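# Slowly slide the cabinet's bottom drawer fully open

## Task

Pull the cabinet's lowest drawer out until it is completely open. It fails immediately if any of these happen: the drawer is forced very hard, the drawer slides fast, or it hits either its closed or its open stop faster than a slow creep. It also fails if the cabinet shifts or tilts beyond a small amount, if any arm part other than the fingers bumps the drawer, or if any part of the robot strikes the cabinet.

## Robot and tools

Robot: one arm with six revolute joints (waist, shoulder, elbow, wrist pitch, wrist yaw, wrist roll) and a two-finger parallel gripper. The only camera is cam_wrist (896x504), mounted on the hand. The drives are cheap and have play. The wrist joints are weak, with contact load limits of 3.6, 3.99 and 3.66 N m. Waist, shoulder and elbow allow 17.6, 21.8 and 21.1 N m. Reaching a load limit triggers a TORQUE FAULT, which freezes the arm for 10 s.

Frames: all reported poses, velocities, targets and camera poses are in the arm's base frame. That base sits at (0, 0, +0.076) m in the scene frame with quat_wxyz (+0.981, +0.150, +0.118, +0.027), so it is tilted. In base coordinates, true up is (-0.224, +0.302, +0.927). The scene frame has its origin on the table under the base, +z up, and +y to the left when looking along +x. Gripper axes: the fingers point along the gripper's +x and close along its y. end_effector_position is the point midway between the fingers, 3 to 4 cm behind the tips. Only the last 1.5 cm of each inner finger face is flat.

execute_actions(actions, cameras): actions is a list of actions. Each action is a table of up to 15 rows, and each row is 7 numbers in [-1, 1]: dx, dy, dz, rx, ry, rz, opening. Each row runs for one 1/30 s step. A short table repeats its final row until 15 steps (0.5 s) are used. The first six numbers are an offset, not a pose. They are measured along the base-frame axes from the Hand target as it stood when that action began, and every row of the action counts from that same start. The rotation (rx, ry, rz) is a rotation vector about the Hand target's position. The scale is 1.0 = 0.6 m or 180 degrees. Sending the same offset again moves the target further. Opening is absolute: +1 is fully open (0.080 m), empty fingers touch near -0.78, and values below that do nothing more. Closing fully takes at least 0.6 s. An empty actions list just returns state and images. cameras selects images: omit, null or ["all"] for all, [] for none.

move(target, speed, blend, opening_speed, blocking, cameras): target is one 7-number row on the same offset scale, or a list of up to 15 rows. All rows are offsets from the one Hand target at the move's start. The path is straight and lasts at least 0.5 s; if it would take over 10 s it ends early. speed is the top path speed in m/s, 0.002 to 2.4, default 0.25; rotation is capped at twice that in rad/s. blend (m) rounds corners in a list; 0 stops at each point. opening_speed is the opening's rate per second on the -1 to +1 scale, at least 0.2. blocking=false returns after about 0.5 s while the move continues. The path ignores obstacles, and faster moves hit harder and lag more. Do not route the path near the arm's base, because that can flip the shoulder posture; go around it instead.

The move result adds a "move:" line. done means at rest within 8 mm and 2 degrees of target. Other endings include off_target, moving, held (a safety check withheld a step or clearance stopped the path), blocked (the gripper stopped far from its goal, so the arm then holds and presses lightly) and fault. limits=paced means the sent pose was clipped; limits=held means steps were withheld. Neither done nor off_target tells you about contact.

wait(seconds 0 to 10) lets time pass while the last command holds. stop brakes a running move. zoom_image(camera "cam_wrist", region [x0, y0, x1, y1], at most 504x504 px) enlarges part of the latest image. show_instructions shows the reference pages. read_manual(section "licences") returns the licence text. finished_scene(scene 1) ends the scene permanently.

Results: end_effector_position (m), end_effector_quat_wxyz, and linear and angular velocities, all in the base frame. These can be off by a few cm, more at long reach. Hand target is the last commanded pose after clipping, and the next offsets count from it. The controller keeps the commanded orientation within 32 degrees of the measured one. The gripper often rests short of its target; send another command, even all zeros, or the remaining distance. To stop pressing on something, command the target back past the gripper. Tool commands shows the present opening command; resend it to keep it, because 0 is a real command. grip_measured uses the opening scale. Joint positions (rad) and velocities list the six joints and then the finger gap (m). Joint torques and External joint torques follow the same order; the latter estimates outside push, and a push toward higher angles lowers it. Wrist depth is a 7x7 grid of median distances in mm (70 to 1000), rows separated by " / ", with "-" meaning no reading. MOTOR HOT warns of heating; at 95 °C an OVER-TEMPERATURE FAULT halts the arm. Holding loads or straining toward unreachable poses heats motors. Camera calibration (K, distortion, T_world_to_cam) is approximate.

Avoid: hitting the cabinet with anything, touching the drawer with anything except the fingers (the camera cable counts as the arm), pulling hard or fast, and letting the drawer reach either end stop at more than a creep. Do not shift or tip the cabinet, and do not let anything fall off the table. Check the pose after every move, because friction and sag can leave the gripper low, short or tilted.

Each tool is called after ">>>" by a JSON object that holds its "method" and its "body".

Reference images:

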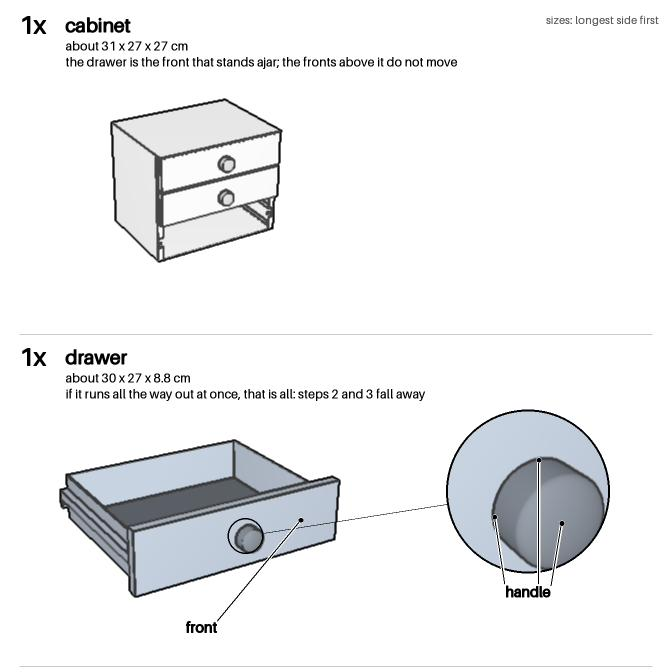

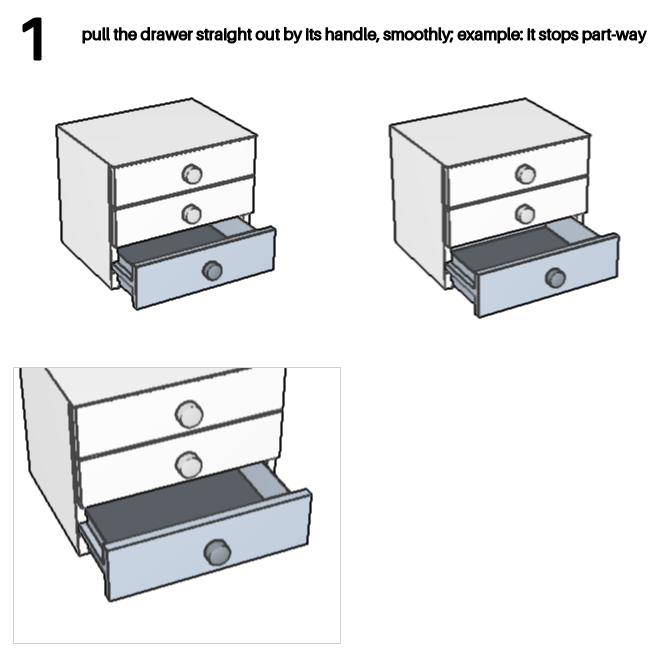

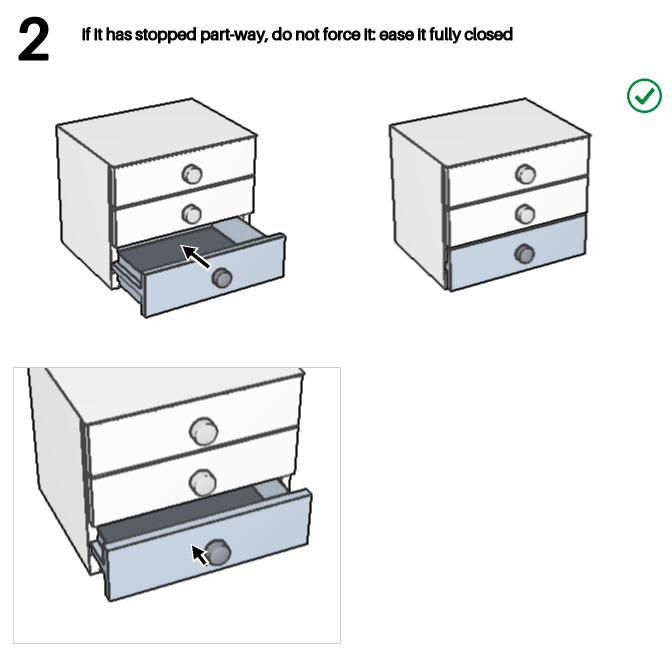

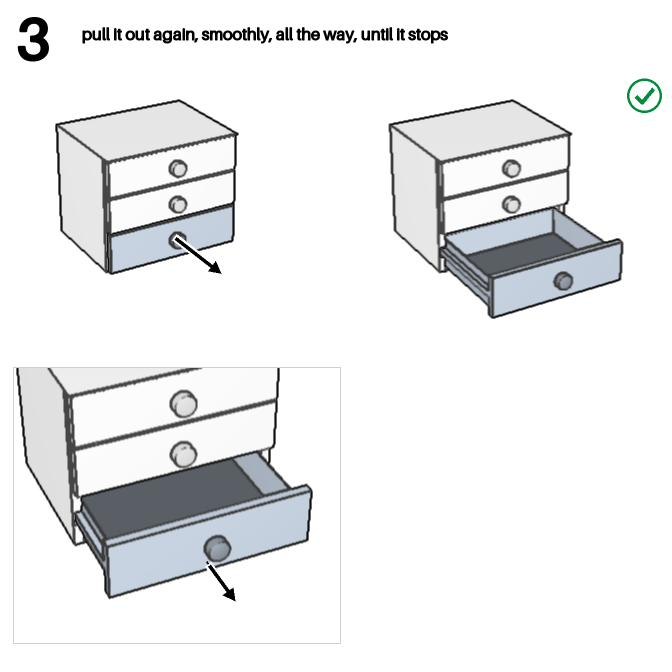

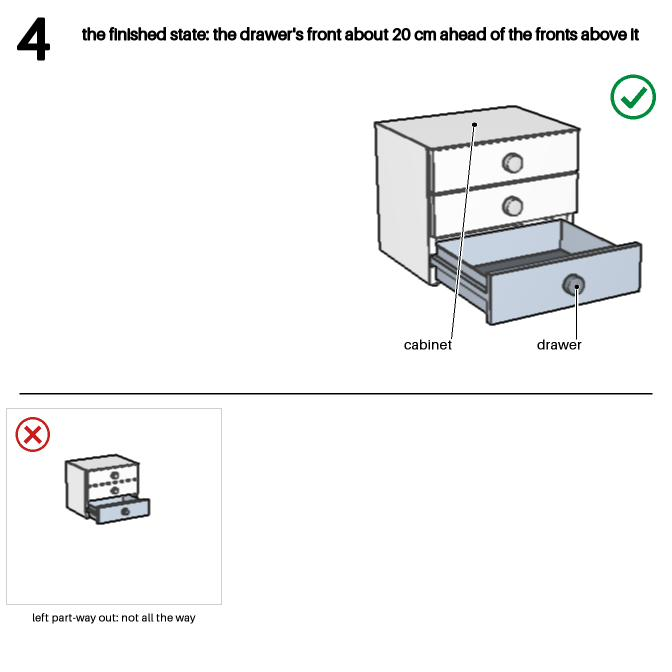

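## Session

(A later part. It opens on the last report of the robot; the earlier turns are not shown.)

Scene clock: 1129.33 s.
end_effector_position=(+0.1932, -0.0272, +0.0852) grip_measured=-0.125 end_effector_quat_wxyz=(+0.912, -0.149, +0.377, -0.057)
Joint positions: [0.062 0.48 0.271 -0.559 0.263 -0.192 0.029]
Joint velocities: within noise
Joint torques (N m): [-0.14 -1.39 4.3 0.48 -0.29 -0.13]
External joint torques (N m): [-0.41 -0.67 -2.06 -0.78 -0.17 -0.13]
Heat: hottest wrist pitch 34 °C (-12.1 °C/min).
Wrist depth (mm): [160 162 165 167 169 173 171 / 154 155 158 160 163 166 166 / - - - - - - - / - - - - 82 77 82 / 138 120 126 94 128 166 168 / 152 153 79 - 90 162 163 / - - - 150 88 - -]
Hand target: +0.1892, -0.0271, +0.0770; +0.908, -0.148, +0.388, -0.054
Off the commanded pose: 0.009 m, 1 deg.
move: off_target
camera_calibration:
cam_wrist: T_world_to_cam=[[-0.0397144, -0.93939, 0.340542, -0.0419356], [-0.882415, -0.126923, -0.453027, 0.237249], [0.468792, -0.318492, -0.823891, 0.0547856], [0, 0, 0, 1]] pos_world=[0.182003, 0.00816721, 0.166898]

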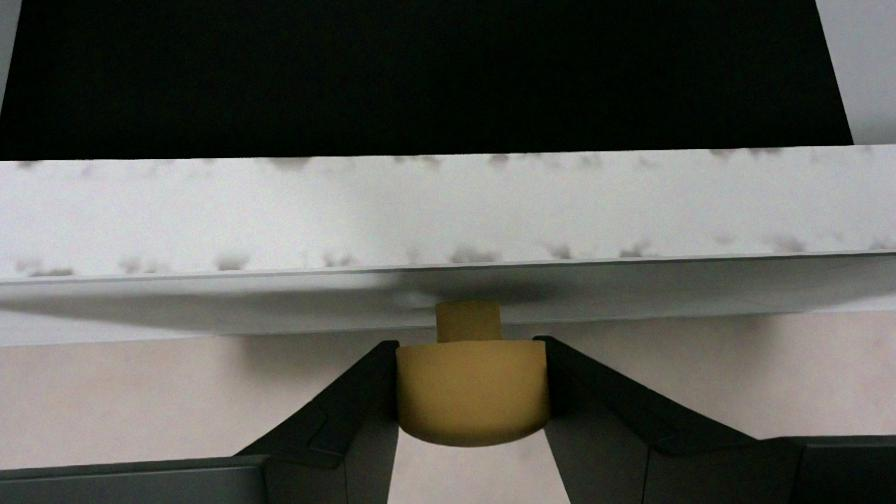

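>>> {"method": "move", "body": {"target": [-0.0194, -0.002, -0.0043, 0, 0, 0, -0.14], "speed": 0.01}}

Scene clock: 1135.20 s.
end_effector_position=(+0.1810, -0.0285, +0.0825) grip_measured=-0.125 end_effector_quat_wxyz=(+0.912, -0.149, +0.377, -0.057)
Joint positions: [0.055 0.383 0.255 -0.64 0.259 -0.196 0.029]
Joint velocities: within noise
Joint torques (N m): [-0.29 -1.01 4.4 0.47 -0.3 -0.13]
External joint torques (N m): [-0.42 -0.62 -2.11 -0.81 -0.2 -0.13]
Heat: hottest wrist pitch 33 °C (-10.1 °C/min).
Wrist depth (mm): [159 161 165 167 170 173 171 / 154 155 157 161 163 166 165 / - - - - - - - / - - - - 82 77 82 / 141 120 126 94 128 166 168 / 152 153 79 - 90 163 163 / - - - 151 88 - -]
Hand target: +0.1775, -0.0283, +0.0745; +0.908, -0.148, +0.388, -0.054
Off the commanded pose: 0.009 m, 1 deg.
move: off_target
camera_calibration:
cam_wrist: T_world_to_cam=[[-0.0399966, -0.939339, 0.34065, -0.0426909], [-0.882716, -0.126531, -0.452551, 0.225066], [0.468202, -0.318798, -0.824109, 0.0580069], [0, 0, 0, 1]] pos_world=[0.169803, 0.00686922, 0.164201]

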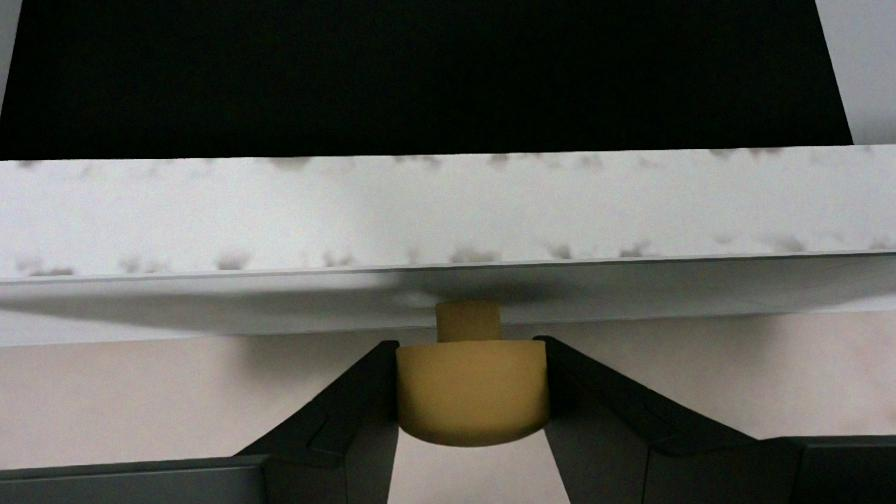

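>>> {"method": "move", "body": {"target": [-0.0194, -0.002, -0.0043, 0, 0, 0, -0.14], "speed": 0.01}}

Scene clock: 1145.67 s.
end_effector_position=(+0.1742, -0.0297, +0.0831) grip_measured=-0.125 end_effector_quat_wxyz=(+0.918, -0.147, +0.364, -0.059)
Joint positions: [0.043 0.289 0.24 -0.688 0.249 -0.204 0.029]
Joint velocities: within noise
Joint torques (N m): [-0.31 -0.95 4.96 -1.35 -0.29 -0.2]
External joint torques (N m): [-0.36 -0.88 -1.54 -2.65 -0.18 -0.2]
Heat: hottest wrist pitch 33 °C (-7.0 °C/min).
Wrist depth (mm): [165 169 172 173 176 180 171 / 158 161 163 166 167 170 170 / - - - - 72 72 - / - - 82 84 91 83 90 / - 139 148 100 145 168 171 / 154 155 80 - 91 164 166 / - - - 153 88 - -]
Hand target: +0.1659, -0.0295, +0.0719; +0.908, -0.148, +0.388, -0.054
Off the commanded pose: 0.014 m, 3 deg.
move: off_target
camera_calibration:
cam_wrist: T_world_to_cam=[[-0.0500698, -0.940098, 0.337207, -0.042217], [-0.869424, -0.125135, -0.477958, 0.219069], [0.491524, -0.317107, -0.811078, 0.0562734], [0, 0, 0, 1]] pos_world=[0.16069, 0.00556972, 0.164584]

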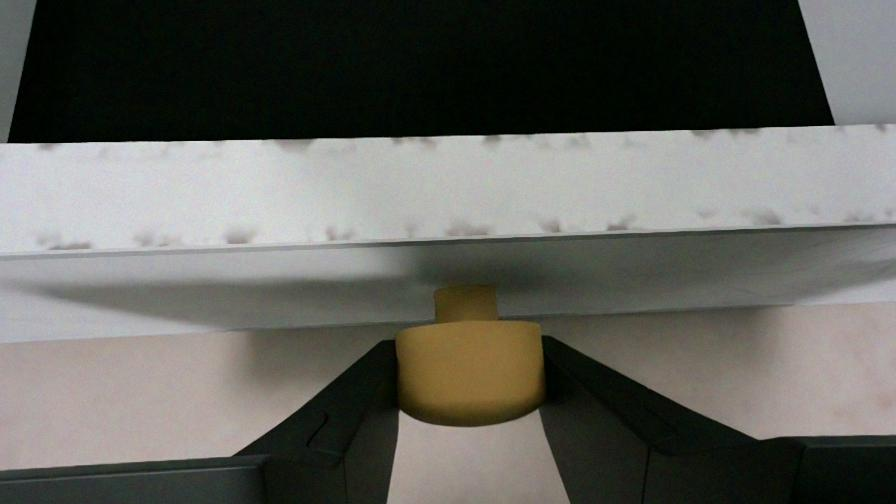

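>>> {"method": "move", "body": {"target": [0.0125, 0.0, 0.0105, 0, 0, 0, -0.14], "speed": 0.02}}

Scene clock: 1174.00 s.
end_effector_position=(+0.1749, -0.0299, +0.0815) grip_measured=-0.125 end_effector_quat_wxyz=(+0.912, -0.147, +0.380, -0.058)
Joint positions: [0.042 0.339 0.253 -0.684 0.249 -0.202 0.029]
Joint velocities: within noise
Joint torques (N m): [-0.36 0.23 6.2 0.64 -0.32 -0.23]
External joint torques (N m): [-0.43 0.44 -0.25 -0.61 -0.22 -0.23]
Heat: hottest wrist pitch 36 °C (+1.0 °C/min).
Wrist depth (mm): [163 166 168 170 174 176 172 / 157 158 161 163 166 169 168 / - - - - 71 72 - / - - 88 81 88 82 88 / 157 145 159 101 151 168 171 / 154 155 80 - 91 164 165 / - - - 153 88 - -]
Hand target: +0.1734, -0.0295, +0.0783; +0.908, -0.148, +0.388, -0.054
Off the commanded pose: 0.004 m, 1 deg.
move: done
camera_calibration:
cam_wrist: T_world_to_cam=[[-0.0412754, -0.939874, 0.339019, -0.0435332], [-0.885088, -0.123039, -0.448865, 0.219303], [0.463589, -0.318588, -0.826793, 0.0606204], [0, 0, 0, 1]] pos_world=[0.164203, 0.0053801, 0.163317]

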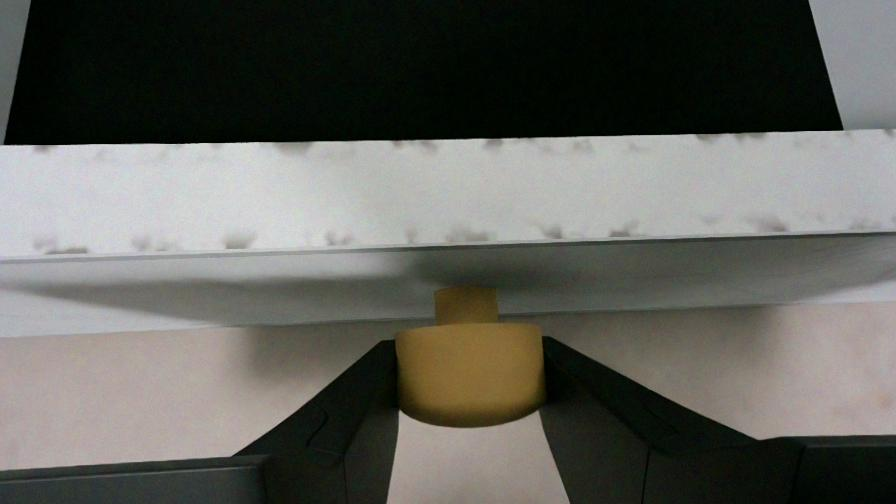

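>>> {"method": "move", "body": {"target": [[0, 0, 0, 0, 0, 0, 0.5], [-0.0203, 0.0301, 0.0947, 0, 0, 0, 0.5], [0.086, 0.0492, 0.4778, -0.0005, 0.0264, -0.0087, 0.5]], "speed": [0.03, 0.08, 0.25], "blend": [0, 0.02, 0], "opening_speed": 0.7}}

Scene clock: 1240.13 s.
end_effector_position=(+0.2234, -0.0010, +0.3631) grip_measured=+0.497 end_effector_quat_wxyz=(+0.888, -0.153, +0.429, -0.061)
Joint positions: [0.265 1.181 1.747 -1.508 0.406 -0.008 0.057]
Joint velocities: within noise
Joint torques (N m): [0.78 -2.83 6.38 1.04 -0.24 0.15]
External joint torques (N m): [-0.18 0.54 1.28 -0.05 -0.24 0.15]
Heat: hottest wrist pitch 32 °C (-3.0 °C/min).
Wrist depth (mm): [174 175 176 179 180 467 476 / 232 234 198 241 244 462 472 / 415 387 407 413 446 448 463 / 408 390 398 405 435 442 452 / 400 383 389 398 425 432 445 / 391 330 107 389 110 88 432 / - - 303 332 312 79 -]
Hand target: +0.2251, +0.0000, +0.3649; +0.890, -0.146, +0.427, -0.060
Off the commanded pose: 0.003 m, 1 deg.
move: done
camera_calibration:
cam_wrist: T_world_to_cam=[[-0.0217127, -0.934664, 0.354869, -0.12], [-0.930139, -0.111258, -0.349946, 0.36637], [0.366564, -0.337676, -0.866952, 0.316465], [0, 0, 0, 1]] pos_world=[0.222165, 0.0354646, 0.445154]

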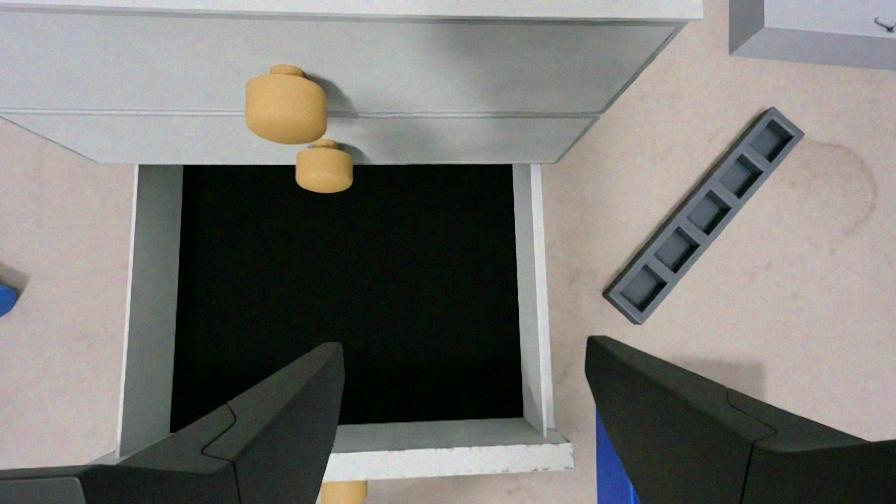

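>>> {"method": "finished_scene", "body": {"scene": 1}}

The scene is finished: the task was done.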